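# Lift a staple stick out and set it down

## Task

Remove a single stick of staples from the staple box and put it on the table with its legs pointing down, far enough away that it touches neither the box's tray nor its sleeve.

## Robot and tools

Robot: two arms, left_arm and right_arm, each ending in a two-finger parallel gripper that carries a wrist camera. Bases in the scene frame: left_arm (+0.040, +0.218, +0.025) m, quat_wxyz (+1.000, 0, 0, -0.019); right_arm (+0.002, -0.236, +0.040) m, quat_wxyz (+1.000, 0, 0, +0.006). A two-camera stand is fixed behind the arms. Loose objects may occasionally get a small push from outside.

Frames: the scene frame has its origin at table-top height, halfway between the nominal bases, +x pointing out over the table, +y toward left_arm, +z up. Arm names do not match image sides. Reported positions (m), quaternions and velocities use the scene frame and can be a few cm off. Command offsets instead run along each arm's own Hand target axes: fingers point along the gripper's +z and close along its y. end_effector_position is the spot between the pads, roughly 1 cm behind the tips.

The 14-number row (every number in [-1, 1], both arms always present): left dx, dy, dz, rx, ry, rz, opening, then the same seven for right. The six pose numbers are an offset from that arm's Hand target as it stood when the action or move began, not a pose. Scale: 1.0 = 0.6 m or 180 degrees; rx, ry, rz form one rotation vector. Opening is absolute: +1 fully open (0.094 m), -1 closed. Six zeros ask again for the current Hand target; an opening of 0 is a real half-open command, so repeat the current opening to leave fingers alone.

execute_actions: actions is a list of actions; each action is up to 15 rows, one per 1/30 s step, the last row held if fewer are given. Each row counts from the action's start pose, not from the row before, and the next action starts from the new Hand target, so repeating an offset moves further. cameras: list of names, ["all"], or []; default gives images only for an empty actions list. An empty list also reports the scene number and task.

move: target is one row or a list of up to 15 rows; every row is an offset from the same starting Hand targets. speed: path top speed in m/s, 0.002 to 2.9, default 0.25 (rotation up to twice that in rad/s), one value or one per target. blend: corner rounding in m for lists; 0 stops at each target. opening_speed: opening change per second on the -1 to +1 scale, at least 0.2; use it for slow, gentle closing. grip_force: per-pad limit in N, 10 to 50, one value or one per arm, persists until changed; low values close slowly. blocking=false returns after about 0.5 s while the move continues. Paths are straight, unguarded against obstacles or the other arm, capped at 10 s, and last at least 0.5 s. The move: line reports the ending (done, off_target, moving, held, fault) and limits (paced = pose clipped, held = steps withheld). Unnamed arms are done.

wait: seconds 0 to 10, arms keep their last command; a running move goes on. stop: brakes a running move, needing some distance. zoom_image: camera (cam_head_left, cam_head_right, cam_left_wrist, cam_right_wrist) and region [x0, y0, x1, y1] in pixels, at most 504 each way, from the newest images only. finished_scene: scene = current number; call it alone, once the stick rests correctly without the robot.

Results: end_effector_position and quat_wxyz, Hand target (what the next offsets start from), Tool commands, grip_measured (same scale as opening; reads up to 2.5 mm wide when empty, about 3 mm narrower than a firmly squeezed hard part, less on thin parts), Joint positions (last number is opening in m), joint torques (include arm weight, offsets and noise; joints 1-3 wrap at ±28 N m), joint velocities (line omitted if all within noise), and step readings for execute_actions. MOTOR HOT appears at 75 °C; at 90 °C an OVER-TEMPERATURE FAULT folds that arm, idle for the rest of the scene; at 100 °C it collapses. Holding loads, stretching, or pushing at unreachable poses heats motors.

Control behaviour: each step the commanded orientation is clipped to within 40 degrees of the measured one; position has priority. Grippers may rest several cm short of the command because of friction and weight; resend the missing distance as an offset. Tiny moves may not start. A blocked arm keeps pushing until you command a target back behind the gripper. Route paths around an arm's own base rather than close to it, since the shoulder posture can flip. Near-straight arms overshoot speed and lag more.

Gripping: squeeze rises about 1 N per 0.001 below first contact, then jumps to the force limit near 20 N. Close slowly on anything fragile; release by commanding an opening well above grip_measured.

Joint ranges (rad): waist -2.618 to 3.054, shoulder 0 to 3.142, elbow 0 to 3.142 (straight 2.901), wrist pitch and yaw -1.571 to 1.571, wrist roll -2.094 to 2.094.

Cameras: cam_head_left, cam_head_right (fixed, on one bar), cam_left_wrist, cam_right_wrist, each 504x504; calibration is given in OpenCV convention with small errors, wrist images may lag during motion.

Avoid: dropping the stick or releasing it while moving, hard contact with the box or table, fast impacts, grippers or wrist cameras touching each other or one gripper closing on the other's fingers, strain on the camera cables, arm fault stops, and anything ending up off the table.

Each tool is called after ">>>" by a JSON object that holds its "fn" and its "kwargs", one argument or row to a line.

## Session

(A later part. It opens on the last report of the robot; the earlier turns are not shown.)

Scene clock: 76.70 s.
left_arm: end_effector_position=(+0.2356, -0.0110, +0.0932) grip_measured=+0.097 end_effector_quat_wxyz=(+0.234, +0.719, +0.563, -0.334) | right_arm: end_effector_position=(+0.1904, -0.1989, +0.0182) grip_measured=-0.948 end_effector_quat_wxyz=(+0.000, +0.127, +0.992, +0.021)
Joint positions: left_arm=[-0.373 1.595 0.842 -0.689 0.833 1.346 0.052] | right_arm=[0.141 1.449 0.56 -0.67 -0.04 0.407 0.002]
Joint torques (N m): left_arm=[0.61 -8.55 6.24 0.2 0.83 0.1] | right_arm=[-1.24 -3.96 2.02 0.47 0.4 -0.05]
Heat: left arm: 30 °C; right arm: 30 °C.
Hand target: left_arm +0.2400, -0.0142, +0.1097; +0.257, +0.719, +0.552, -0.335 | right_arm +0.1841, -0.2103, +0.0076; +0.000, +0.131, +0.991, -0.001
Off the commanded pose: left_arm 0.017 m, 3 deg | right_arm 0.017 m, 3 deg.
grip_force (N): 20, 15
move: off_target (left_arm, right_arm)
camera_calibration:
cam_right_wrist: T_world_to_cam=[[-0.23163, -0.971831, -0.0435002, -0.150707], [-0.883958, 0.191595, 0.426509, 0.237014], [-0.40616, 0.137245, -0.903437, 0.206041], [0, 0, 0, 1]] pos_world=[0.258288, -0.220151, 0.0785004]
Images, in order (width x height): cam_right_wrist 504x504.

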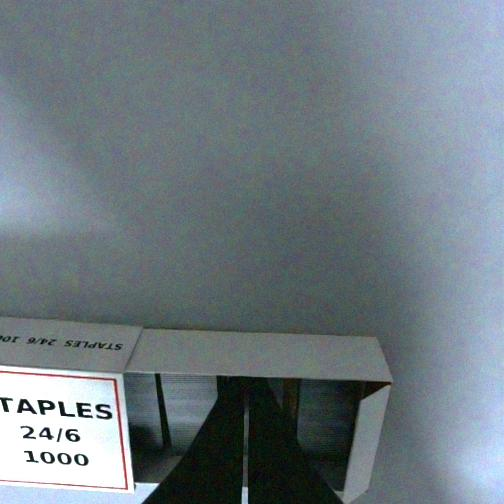

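>>> {"fn": "move", "kwargs": {
  "target": [0,0,0,0,0,0,0.1,0,-0.015,-0.002,0,0,0,-0.95],
  "speed": [0.03],
  "cameras": ["cam_right_wrist"]
}}

>>> {"fn": "zoom_image", "kwargs": {
  "camera": "cam_right_wrist",
  "region": [150, 290, 390, 504]
}}

Scene clock: 79.83 s.
left_arm: end_effector_position=(+0.2356, -0.0110, +0.0932) grip_measured=+0.097 end_effector_quat_wxyz=(+0.234, +0.719, +0.563, -0.334) | right_arm: end_effector_position=(+0.1914, -0.2074, +0.0180) grip_measured=-0.948 end_effector_quat_wxyz=(+0.006, +0.127, +0.992, +0.023)
Joint positions: left_arm=[-0.373 1.595 0.842 -0.689 0.833 1.346 0.052] | right_arm=[0.094 1.436 0.549 -0.661 -0.042 0.362 0.002]
Joint torques (N m): left_arm=[0.59 -8.55 6.23 0.2 0.83 0.1] | right_arm=[-1.17 -4.22 2.22 0.31 0.42 -0.03]
Heat: left arm: 30 °C; right arm: 30 °C.
Hand target: left_arm +0.2400, -0.0142, +0.1097; +0.257, +0.719, +0.552, -0.335 | right_arm +0.1819, -0.2190, +0.0088; +0.000, +0.131, +0.991, +0.000
Off the commanded pose: left_arm 0.017 m, 3 deg | right_arm 0.018 m, 3 deg.
grip_force (N): 20, 15
move: off_target (left_arm, right_arm)
camera_calibration:
cam_right_wrist: T_world_to_cam=[[-0.232153, -0.971449, -0.0488998, -0.158499], [-0.888756, 0.191426, 0.416496, 0.240788], [-0.395244, 0.140151, -0.907821, 0.206012], [0, 0, 0, 1]] pos_world=[0.25863, -0.228939, 0.0789844]
Images, in order (width x height): cam_right_wrist 504x504.

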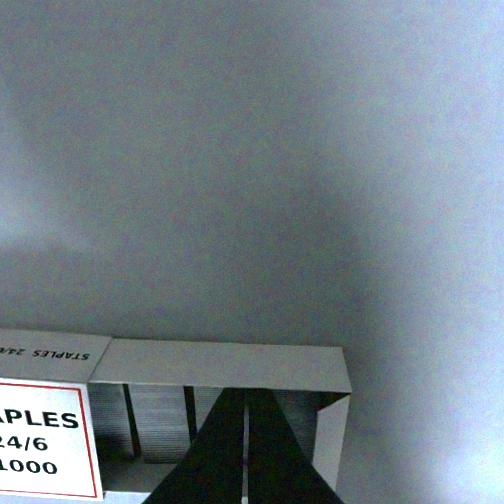

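Scaled by 2.100 from the camera's 504x504 image, which has a finer 720x720 frame.

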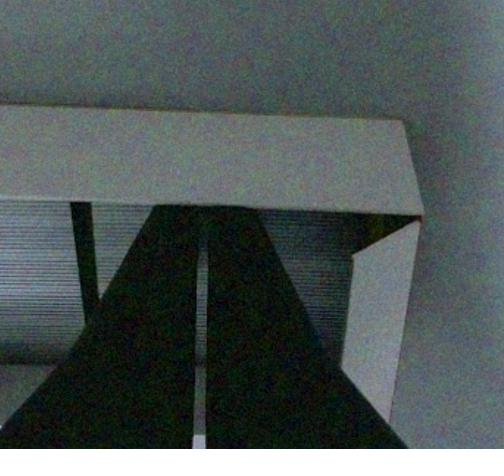

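>>> {"fn": "move", "kwargs": {
  "target": [0,0,0,0,0,0,0.1,-0.01,0.02,-0.12,0,0,0,-0.6],
  "speed": 0.12,
  "cameras": ["cam_right_wrist","cam_left_wrist"]
}}

>>> {"fn": "zoom_image", "kwargs": {
  "camera": "cam_right_wrist",
  "region": [120, 170, 390, 400]
}}

>>> {"fn": "zoom_image", "kwargs": {
  "camera": "cam_left_wrist",
  "region": [190, 10, 300, 110]
}}

Scene clock: 90.03 s.
left_arm: end_effector_position=(+0.2356, -0.0110, +0.0932) grip_measured=+0.097 end_effector_quat_wxyz=(+0.234, +0.719, +0.563, -0.334) | right_arm: end_effector_position=(+0.1843, -0.2093, +0.0726) grip_measured=-0.602 end_effector_quat_wxyz=(-0.015, +0.131, +0.991, +0.000)
Joint positions: left_arm=[-0.373 1.595 0.842 -0.689 0.833 1.346 0.052] | right_arm=[0.121 1.328 0.714 -0.985 -0.008 0.397 0.019]
Joint torques (N m): left_arm=[0.59 -8.55 6.22 0.2 0.83 0.1] | right_arm=[0.59 -5.59 7.86 -0.14 0.1 0.07]
Heat: left arm: 31 °C; right arm: 30 °C.
Hand target: left_arm +0.2400, -0.0142, +0.1097; +0.257, +0.719, +0.552, -0.335 | right_arm +0.1906, -0.2089, +0.0807; +0.000, +0.131, +0.991, +0.000
Off the commanded pose: left_arm 0.017 m, 3 deg | right_arm 0.010 m, 2 deg.
grip_force (N): 20, 15
move: off_target (left_arm)
camera_calibration:
cam_left_wrist: T_world_to_cam=[[-0.980299, 0.192749, 0.0431469, 0.22865], [0.155924, 0.889268, -0.429989, 0.0552615], [-0.121249, -0.41479, -0.901803, 0.2], [0, 0, 0, 1]] pos_world=[0.239778, -0.0102562, 0.194257]
cam_right_wrist: T_world_to_cam=[[-0.240992, -0.970527, 0.00103338, -0.161205], [-0.866878, 0.215733, 0.449423, 0.210754], [-0.4364, 0.107411, -0.893319, 0.252778], [0, 0, 0, 1]] pos_world=[0.254161, -0.229072, 0.13126]
Images, in order (width x height): cam_left_wrist 504x504, cam_right_wrist 504x504.

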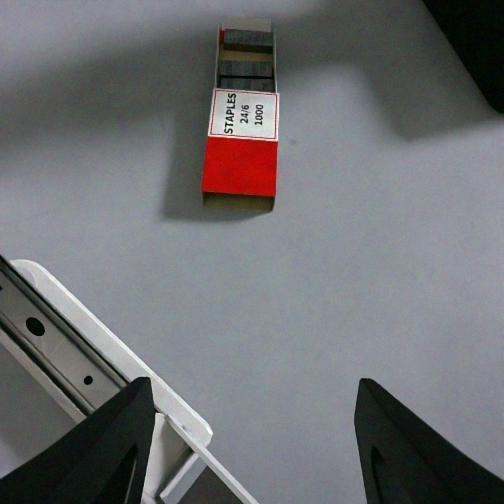

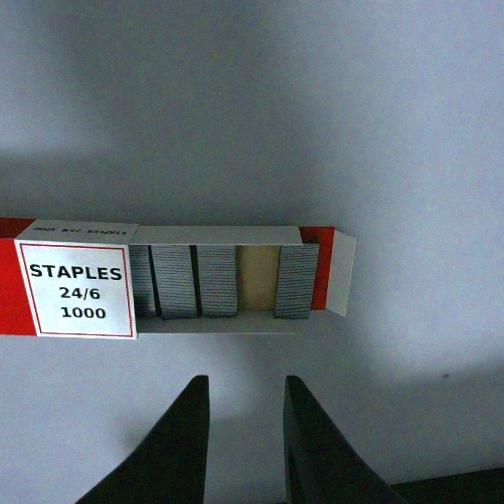

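Scaled by 1.867 from the camera's 504x504 image, which has a finer 720x720 frame.

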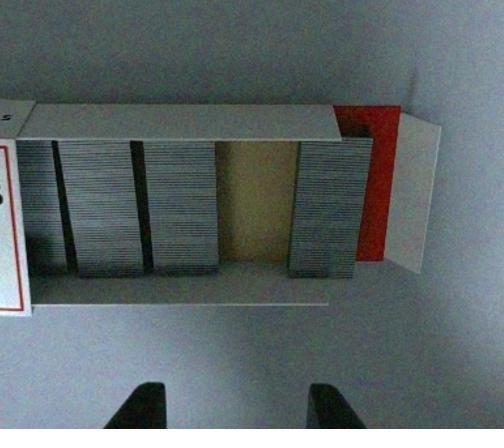

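Scaled by 4.582 from the camera's 504x504 image, which has a finer 720x720 frame.

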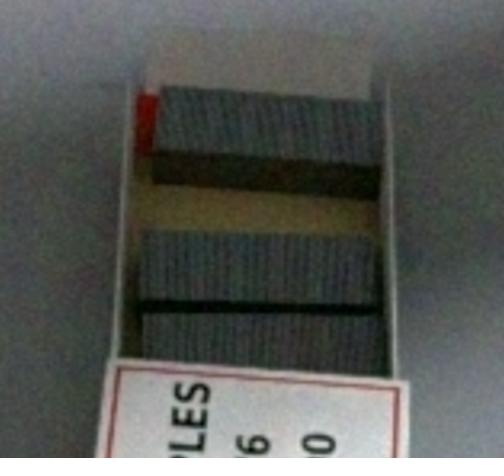

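>>> {"fn": "move", "kwargs": {
  "target": [0,0,0,0,0,0,0.1,0.0088,-0.0372,0.0862,0,0,0.0083,-0.5],
  "speed": 0.12,
  "grip_force": [20,25],
  "cameras": ["cam_right_wrist"]
}}

>>> {"fn": "zoom_image", "kwargs": {
  "camera": "cam_right_wrist",
  "region": [150, 270, 390, 484]
}}

Scene clock: 92.97 s.
left_arm: end_effector_position=(+0.2356, -0.0110, +0.0932) grip_measured=+0.097 end_effector_quat_wxyz=(+0.234, +0.719, +0.563, -0.334) | right_arm: end_effector_position=(+0.1828, -0.2269, +0.0347) grip_measured=-0.502 end_effector_quat_wxyz=(+0.004, +0.143, +0.990, +0.003)
Joint positions: left_arm=[-0.373 1.595 0.842 -0.689 0.833 1.346 0.052] | right_arm=[0.03 1.355 0.566 -0.773 -0.004 0.329 0.023]
Joint torques (N m): left_arm=[0.59 -8.55 6.23 0.2 0.82 0.09] | right_arm=[-0.59 -3.21 4.11 0.27 0.07 -0.03]
Heat: left arm: 31 °C; right arm: 30 °C.
Hand target: left_arm +0.2400, -0.0142, +0.1097; +0.257, +0.719, +0.552, -0.335 | right_arm +0.1798, -0.2291, +0.0290; +0.000, +0.144, +0.990, -0.001
Off the commanded pose: left_arm 0.017 m, 3 deg | right_arm 0.007 m, 1 deg.
grip_force (N): 20, 25
move: off_target (left_arm)
camera_calibration:
cam_right_wrist: T_world_to_cam=[[-0.26363, -0.964584, -0.00872483, -0.172636], [-0.877999, 0.2362, 0.416327, 0.238082], [-0.399521, 0.117417, -0.909173, 0.216168], [0, 0, 0, 1]] pos_world=[0.249888, -0.248139, 0.0959077]
Images, in order (width x height): cam_right_wrist 504x504.

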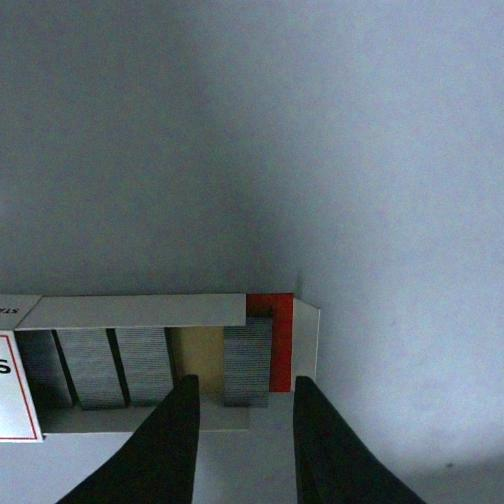

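Scaled by 2.100 from the camera's 504x504 image, which has a finer 720x720 frame.

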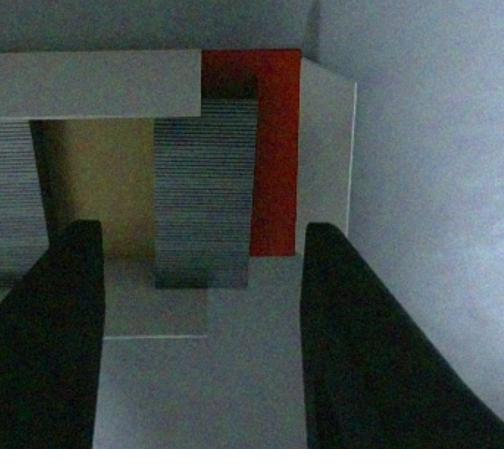

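>>> {"fn": "move", "kwargs": {
  "target": [
    [0,0,0,0,0,0,0.1,0,0,0.001,0,0,0,-0.628],
    [0,0,0,0,0,0,0.1,0,0,0.0337,0,0,0,-0.628]
  ],
  "speed": 0.05,
  "cameras": ["cam_right_wrist"]
}}

>>> {"fn": "zoom_image", "kwargs": {
  "camera": "cam_right_wrist",
  "region": [150, 290, 390, 504]
}}

Scene clock: 96.77 s.
left_arm: end_effector_position=(+0.2356, -0.0110, +0.0932) grip_measured=+0.097 end_effector_quat_wxyz=(+0.234, +0.719, +0.563, -0.334) | right_arm: end_effector_position=(+0.1835, -0.2268, +0.0143) grip_measured=-0.626 end_effector_quat_wxyz=(+0.004, +0.143, +0.990, +0.003)
Joint positions: left_arm=[-0.373 1.595 0.842 -0.689 0.833 1.346 0.052] | right_arm=[0.03 1.42 0.518 -0.66 -0.004 0.329 0.018]
Joint torques (N m): left_arm=[0.59 -8.55 6.23 0.2 0.83 0.1] | right_arm=[-0.62 -3.47 3.69 0.29 0.06 -0.03]
Heat: left arm: 31 °C; right arm: 30 °C.
Hand target: left_arm +0.2400, -0.0142, +0.1097; +0.257, +0.719, +0.552, -0.335 | right_arm +0.1798, -0.2292, +0.0088; +0.000, +0.144, +0.990, -0.001
Off the commanded pose: left_arm 0.017 m, 3 deg | right_arm 0.007 m, 1 deg.
grip_force (N): 20, 25
move: off_target (left_arm)
camera_calibration:
cam_right_wrist: T_world_to_cam=[[-0.263283, -0.964681, -0.00856432, -0.17278], [-0.87793, 0.235908, 0.416637, 0.246988], [-0.399902, 0.117212, -0.909032, 0.197894], [0, 0, 0, 1]] pos_world=[0.250486, -0.24814, 0.0755082]
Images, in order (width x height): cam_right_wrist 504x504.

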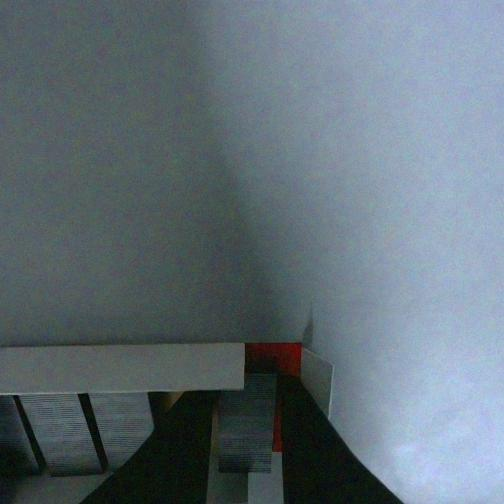

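Scaled by 2.100 from the camera's 504x504 image, which has a finer 720x720 frame.

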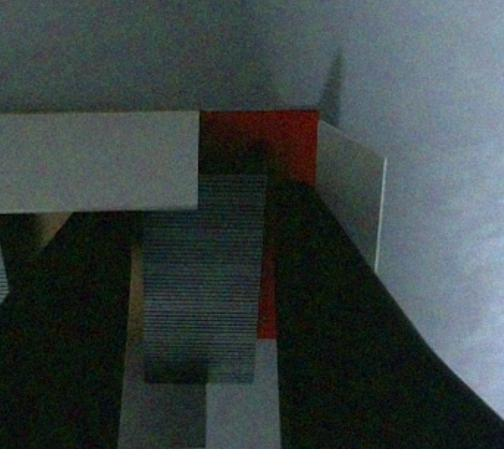

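>>> {"fn": "move", "kwargs": {
  "target": [
    [0,0,0,0,0,0,0.1,0,0,0,0,0,0,-0.85],
    [0,0,0,0,0,0,0.1,-0.0144,0.0043,-0.0233,0,0,0,-0.85],
    [0,0,0,0,0,0,0.1,-0.0144,0.0043,-0.083,0,0,0,-0.85]
  ],
  "speed": [0.05,0.05,0.08],
  "blend": [0,0.005,0],
  "opening_speed": 0.35,
  "cameras": ["cam_right_wrist"]
}}

Scene clock: 100.13 s.
left_arm: end_effector_position=(+0.2356, -0.0110, +0.0932) grip_measured=+0.097 end_effector_quat_wxyz=(+0.234, +0.719, +0.563, -0.334) | right_arm: end_effector_position=(+0.1808, -0.2269, +0.0503) grip_measured=-0.720 end_effector_quat_wxyz=(-0.015, +0.142, +0.990, -0.001)
Joint positions: left_arm=[-0.373 1.595 0.842 -0.689 0.833 1.346 0.052] | right_arm=[0.03 1.352 0.635 -0.884 -0.004 0.328 0.013]
Joint torques (N m): left_arm=[0.58 -8.55 6.23 0.2 0.83 0.1] | right_arm=[-0.75 -5.64 7.69 -0.11 0.07 -0.03]
Heat: left arm: 32 °C; right arm: 30 °C.
Hand target: left_arm +0.2400, -0.0142, +0.1097; +0.257, +0.719, +0.552, -0.335 | right_arm +0.1888, -0.2291, +0.0586; +0.000, +0.144, +0.990, -0.001
Off the commanded pose: left_arm 0.017 m, 3 deg | right_arm 0.012 m, 2 deg.
grip_force (N): 20, 25
move: off_target (left_arm, right_arm)
camera_calibration:
cam_right_wrist: T_world_to_cam=[[-0.262268, -0.964989, 0.00338241, -0.174099], [-0.860978, 0.235579, 0.450798, 0.224815], [-0.435812, 0.115318, -0.892619, 0.234838], [0, 0, 0, 1]] pos_world=[0.250245, -0.248047, 0.108864]
Images, in order (width x height): cam_right_wrist 504x504.

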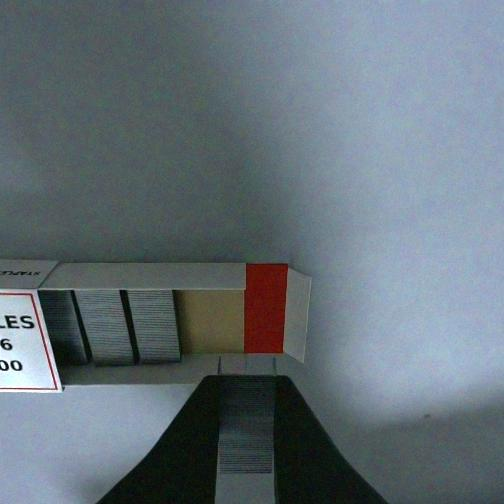

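>>> {"fn": "move", "kwargs": {
  "target": [
    [0,0,0,0,0,0,0.1,-0.2008,0.0438,-0.0083,0,0,0,-0.85],
    [0,0,0,0,0,0,0.1,-0.2008,0.0438,0.0667,0,0,0,-0.85]
  ],
  "speed": [0.15,0.06],
  "blend": [0.012,0],
  "cameras": ["cam_right_wrist","cam_head_left"]
}}

>>> {"fn": "zoom_image", "kwargs": {
  "camera": "cam_right_wrist",
  "region": [190, 320, 310, 440]
}}

Scene clock: 103.53 s.
left_arm: end_effector_position=(+0.2356, -0.0110, +0.0932) grip_measured=+0.097 end_effector_quat_wxyz=(+0.234, +0.719, +0.563, -0.334) | right_arm: end_effector_position=(+0.3159, -0.2353, +0.0282) grip_measured=-0.720 end_effector_quat_wxyz=(+0.008, +0.143, +0.990, +0.003)
Joint positions: left_arm=[-0.373 1.595 0.842 -0.689 0.833 1.346 0.052] | right_arm=[-0.015 1.86 1.064 -0.757 -0.004 0.284 0.013]
Joint torques (N m): left_arm=[0.59 -8.55 6.23 0.2 0.83 0.1] | right_arm=[-0.59 -7.87 4.14 0.3 0.07 -0.03]
Heat: left arm: 32 °C; right arm: 30 °C.
Hand target: left_arm +0.2400, -0.0142, +0.1097; +0.257, +0.719, +0.552, -0.335 | right_arm +0.3118, -0.2382, +0.0186; +0.000, +0.144, +0.990, +0.000
Off the commanded pose: left_arm 0.017 m, 3 deg | right_arm 0.011 m, 1 deg.
grip_force (N): 20, 25
move: off_target (left_arm, right_arm)
camera_calibration:
cam_right_wrist: T_world_to_cam=[[-0.263566, -0.964585, -0.0104409, -0.145723], [-0.881355, 0.236397, 0.409061, 0.360876], [-0.392106, 0.117017, -0.912447, 0.262085], [0, 0, 0, 1]] pos_world=[0.382417, -0.25654, 0.0899973]
Images, in order (width x height): cam_head_left 504x504, cam_right_wrist 504x504.

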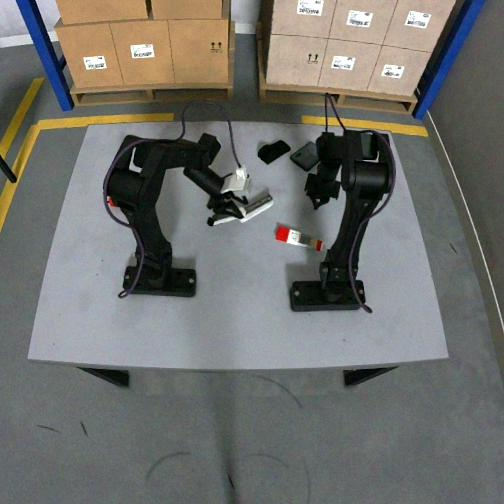

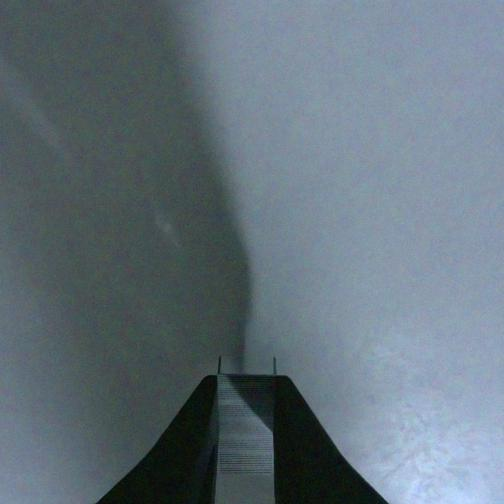

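Scaled by 4.200 from the camera's 504x504 image, which has a finer 720x720 frame.

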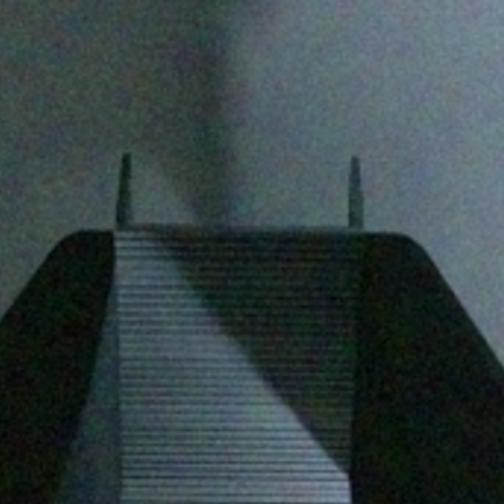

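>>> {"fn": "move", "kwargs": {
  "target": [0,0,0,0,0,0,0.1,0.003,0,0.0155,0,0,0,-0.85],
  "speed": 0.03
}}

>>> {"fn": "move", "kwargs": {
  "target": [0,0,0,0,0,0,0.1,0.002,0,0.007,0,0,0,-0.85],
  "speed": 0.015,
  "cameras": ["cam_right_wrist"]
}}

>>> {"fn": "zoom_image", "kwargs": {
  "camera": "cam_right_wrist",
  "region": [190, 320, 310, 440]
}}

Scene clock: 105.50 s.
left_arm: end_effector_position=(+0.2356, -0.0110, +0.0932) grip_measured=+0.097 end_effector_quat_wxyz=(+0.234, +0.719, +0.563, -0.334) | right_arm: end_effector_position=(+0.3153, -0.2353, +0.0197) grip_measured=-0.720 end_effector_quat_wxyz=(+0.010, +0.143, +0.990, +0.004)
Joint positions: left_arm=[-0.373 1.595 0.842 -0.689 0.833 1.346 0.052] | right_arm=[-0.015 1.873 1.042 -0.719 -0.004 0.284 0.013]
Joint torques (N m): left_arm=[0.59 -8.54 6.22 0.2 0.83 0.1] | right_arm=[-0.44 -7.72 3.92 0.32 0.07 -0.02]
Heat: left arm: 32 °C; right arm: 30 °C.
Hand target: left_arm +0.2400, -0.0142, +0.1097; +0.257, +0.719, +0.552, -0.335 | right_arm +0.3101, -0.2377, +0.0093; +0.000, +0.144, +0.990, +0.000
Off the commanded pose: left_arm 0.017 m, 3 deg | right_arm 0.012 m, 1 deg.
grip_force (N): 20, 25
move: off_target (left_arm, right_arm)

Scene clock: 106.20 s.
left_arm: end_effector_position=(+0.2356, -0.0110, +0.0932) grip_measured=+0.097 end_effector_quat_wxyz=(+0.234, +0.719, +0.563, -0.334) | right_arm: end_effector_position=(+0.3146, -0.2353, +0.0179) grip_measured=-0.720 end_effector_quat_wxyz=(+0.011, +0.143, +0.990, +0.004)
Joint positions: left_arm=[-0.373 1.595 0.842 -0.689 0.833 1.346 0.052] | right_arm=[-0.015 1.873 1.033 -0.707 -0.004 0.284 0.013]
Joint torques (N m): left_arm=[0.59 -8.55 6.23 0.2 0.83 0.1] | right_arm=[-0.35 -7.24 3.66 0.38 0.07 0]
Heat: left arm: 32 °C; right arm: 30 °C.
Hand target: left_arm +0.2400, -0.0142, +0.1097; +0.257, +0.719, +0.552, -0.335 | right_arm +0.3090, -0.2374, +0.0052; +0.000, +0.144, +0.990, +0.000
Off the commanded pose: left_arm 0.017 m, 3 deg | right_arm 0.014 m, 1 deg.
grip_force (N): 20, 25
move: off_target (left_arm, right_arm)
camera_calibration:
cam_right_wrist: T_world_to_cam=[[-0.263514, -0.964582, -0.0119386, -0.146168], [-0.88368, 0.236412, 0.404004, 0.364743], [-0.386873, 0.117011, -0.914679, 0.250572], [0, 0, 0, 1]] pos_world=[0.380738, -0.25654, 0.08009]
Images, in order (width x height): cam_right_wrist 504x504.

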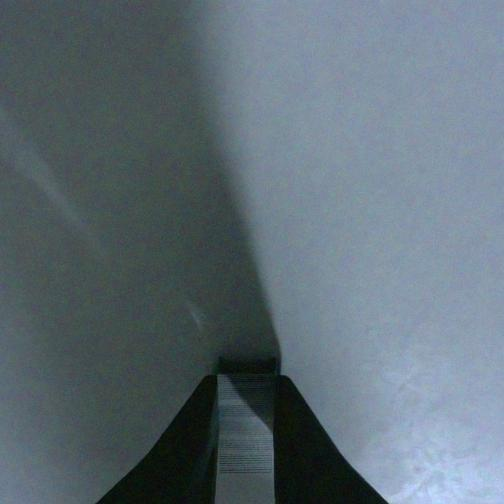

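Scaled by 4.200 from the camera's 504x504 image, which has a finer 720x720 frame.

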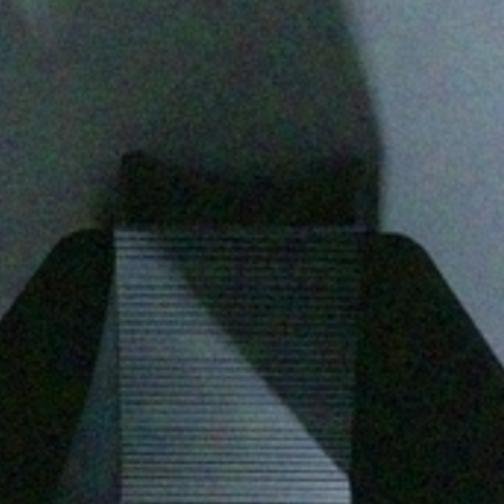

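>>> {"fn": "move", "kwargs": {
  "target": [0,0,0,0,0,0,0.1,0.002,0,0.006,0,0,0,-0.85],
  "speed": 0.015,
  "cameras": ["cam_right_wrist"]
}}

>>> {"fn": "zoom_image", "kwargs": {
  "camera": "cam_right_wrist",
  "region": [190, 320, 310, 440]
}}

Scene clock: 107.33 s.
left_arm: end_effector_position=(+0.2356, -0.0110, +0.0932) grip_measured=+0.097 end_effector_quat_wxyz=(+0.234, +0.719, +0.563, -0.334) | right_arm: end_effector_position=(+0.3143, -0.2353, +0.0174) grip_measured=-0.720 end_effector_quat_wxyz=(+0.011, +0.143, +0.990, +0.004)
Joint positions: left_arm=[-0.373 1.595 0.842 -0.689 0.833 1.346 0.052] | right_arm=[-0.015 1.873 1.03 -0.704 -0.004 0.284 0.013]
Joint torques (N m): left_arm=[0.59 -8.55 6.23 0.2 0.82 0.1] | right_arm=[-0.23 -6.9 2.97 0.52 0.07 0.01]
Heat: left arm: 32 °C; right arm: 30 °C.
Hand target: left_arm +0.2400, -0.0142, +0.1097; +0.257, +0.719, +0.552, -0.335 | right_arm +0.3077, -0.2370, +0.0016; +0.000, +0.144, +0.990, -0.001
Off the commanded pose: left_arm 0.017 m, 3 deg | right_arm 0.017 m, 1 deg.
grip_force (N): 20, 25
move: off_target (left_arm, right_arm)
camera_calibration:
cam_right_wrist: T_world_to_cam=[[-0.263504, -0.964583, -0.0120575, -0.146247], [-0.883847, 0.236403, 0.403643, 0.364771], [-0.386497, 0.117019, -0.914837, 0.24987], [0, 0, 0, 1]] pos_world=[0.380439, -0.25654, 0.0795895]
Images, in order (width x height): cam_right_wrist 504x504.

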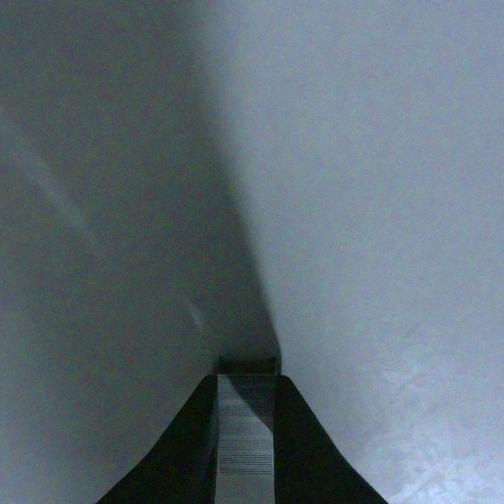

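Scaled by 4.200 from the camera's 504x504 image, which has a finer 720x720 frame.

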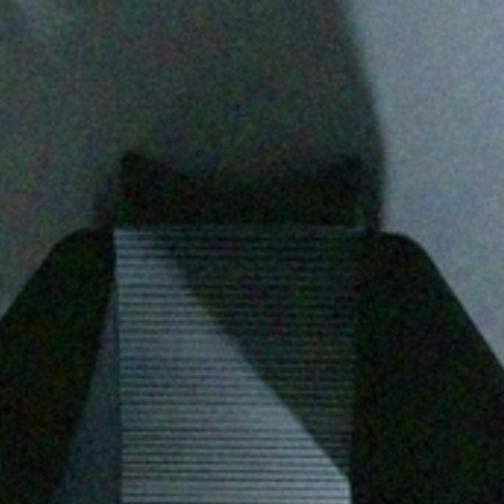

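>>> {"fn": "move", "kwargs": {
  "target": [
    [0,0,0,0,0,0,0.1,-0.003,0,-0.018,0,0,0,-0.85],
    [0,0,0,0,0,0,0.1,-0.003,0,-0.018,0,0,0,-0.6],
    [0,0,0,0,0,0,0.1,-0.003,0,-0.018,0,0,0,-0.35]
  ],
  "speed": 0.03,
  "opening_speed": 0.3,
  "cameras": ["cam_right_wrist"]
}}

>>> {"fn": "zoom_image", "kwargs": {
  "camera": "cam_right_wrist",
  "region": [150, 290, 390, 504]
}}

Scene clock: 111.40 s.
left_arm: end_effector_position=(+0.2356, -0.0110, +0.0932) grip_measured=+0.097 end_effector_quat_wxyz=(+0.234, +0.719, +0.563, -0.334) | right_arm: end_effector_position=(+0.3137, -0.2353, +0.0174) grip_measured=-0.352 end_effector_quat_wxyz=(+0.010, +0.143, +0.990, +0.004)
Joint positions: left_arm=[-0.373 1.595 0.842 -0.689 0.833 1.346 0.052] | right_arm=[-0.015 1.873 1.03 -0.707 -0.004 0.284 0.03]
Joint torques (N m): left_arm=[0.59 -8.55 6.23 0.2 0.82 0.1] | right_arm=[-0.39 -8.27 5.01 0.06 0.06 -0.02]
Heat: left arm: 32 °C; right arm: 30 °C.
Hand target: left_arm +0.2400, -0.0142, +0.1097; +0.257, +0.719, +0.552, -0.335 | right_arm +0.3095, -0.2375, +0.0124; +0.000, +0.144, +0.990, +0.000
Off the commanded pose: left_arm 0.017 m, 3 deg | right_arm 0.007 m, 1 deg.
grip_force (N): 20, 25
move: off_target (left_arm)
camera_calibration:
cam_right_wrist: T_world_to_cam=[[-0.263522, -0.964585, -0.0114551, -0.146399], [-0.882918, 0.236393, 0.405677, 0.363973], [-0.388602, 0.117019, -0.913945, 0.250261], [0, 0, 0, 1]] pos_world=[0.380031, -0.25654, 0.0793924]
Images, in order (width x height): cam_right_wrist 504x504.

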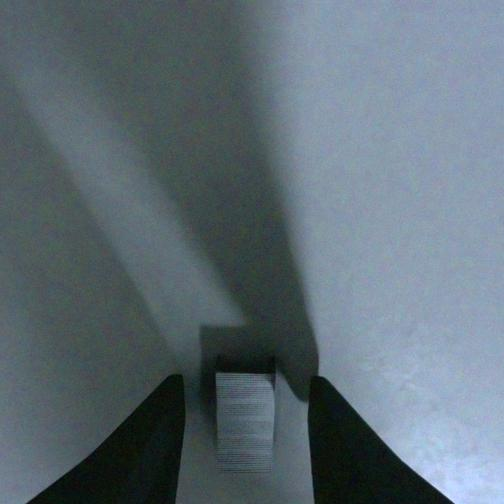

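Scaled by 2.100 from the camera's 504x504 image, which has a finer 720x720 frame.

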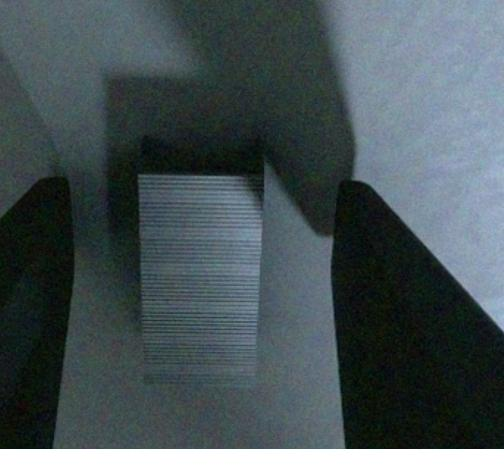

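>>> {"fn": "move", "kwargs": {
  "target": [
    [0,0,0,0,0,0,0.1,0,0,-0.1,0,0,0,-0.35],
    [0,0,0,0,0,0,0.1,0,0,-0.2,0,0,0,-0.35]
  ],
  "speed": [0.05,0.15],
  "blend": [0.01,0],
  "cameras": ["cam_right_wrist","cam_head_left"]
}}

Scene clock: 114.87 s.
left_arm: end_effector_position=(+0.2356, -0.0110, +0.0932) grip_measured=+0.097 end_effector_quat_wxyz=(+0.234, +0.719, +0.563, -0.334) | right_arm: end_effector_position=(+0.3051, -0.2352, +0.1221) grip_measured=-0.352 end_effector_quat_wxyz=(-0.014, +0.143, +0.990, +0.000)
Joint positions: left_arm=[-0.373 1.595 0.842 -0.689 0.833 1.346 0.052] | right_arm=[-0.015 1.731 1.304 -1.171 -0.004 0.284 0.03]
Joint torques (N m): left_arm=[0.59 -8.55 6.23 0.2 0.82 0.1] | right_arm=[-0.36 -10.18 8.12 -0.13 0.06 -0.01]
Heat: left arm: 32 °C; right arm: 30 °C.
Hand target: left_arm +0.2400, -0.0142, +0.1097; +0.257, +0.719, +0.552, -0.335 | right_arm +0.3095, -0.2374, +0.1322; +0.000, +0.144, +0.990, -0.001
Off the commanded pose: left_arm 0.017 m, 3 deg | right_arm 0.011 m, 2 deg.
grip_force (N): 20, 25
move: off_target (left_arm, right_arm)
camera_calibration:
cam_right_wrist: T_world_to_cam=[[-0.263822, -0.964571, 0.00124623, -0.148913], [-0.862212, 0.236404, 0.447999, 0.302398], [-0.432422, 0.117118, -0.894033, 0.353619], [0, 0, 0, 1]] pos_world=[0.374357, -0.25654, 0.180858]
Images, in order (width x height): cam_head_left 504x504, cam_right_wrist 504x504.

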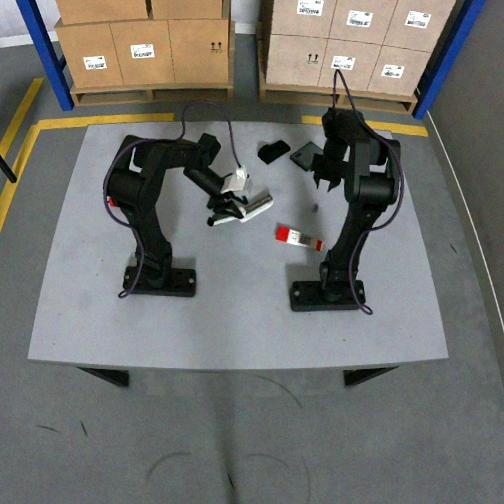

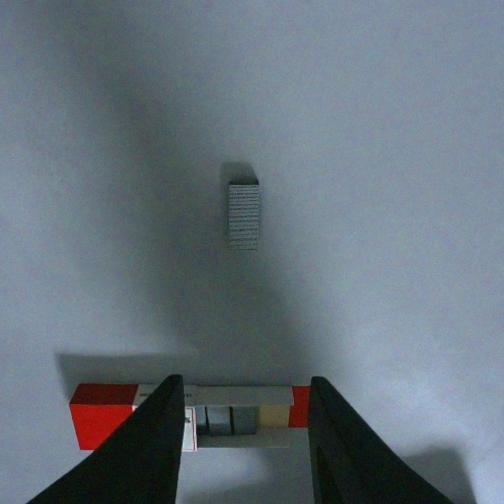

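>>> {"fn": "finished_scene", "kwargs": {
  "scene": 2
}}

The scene is finished: the task was done.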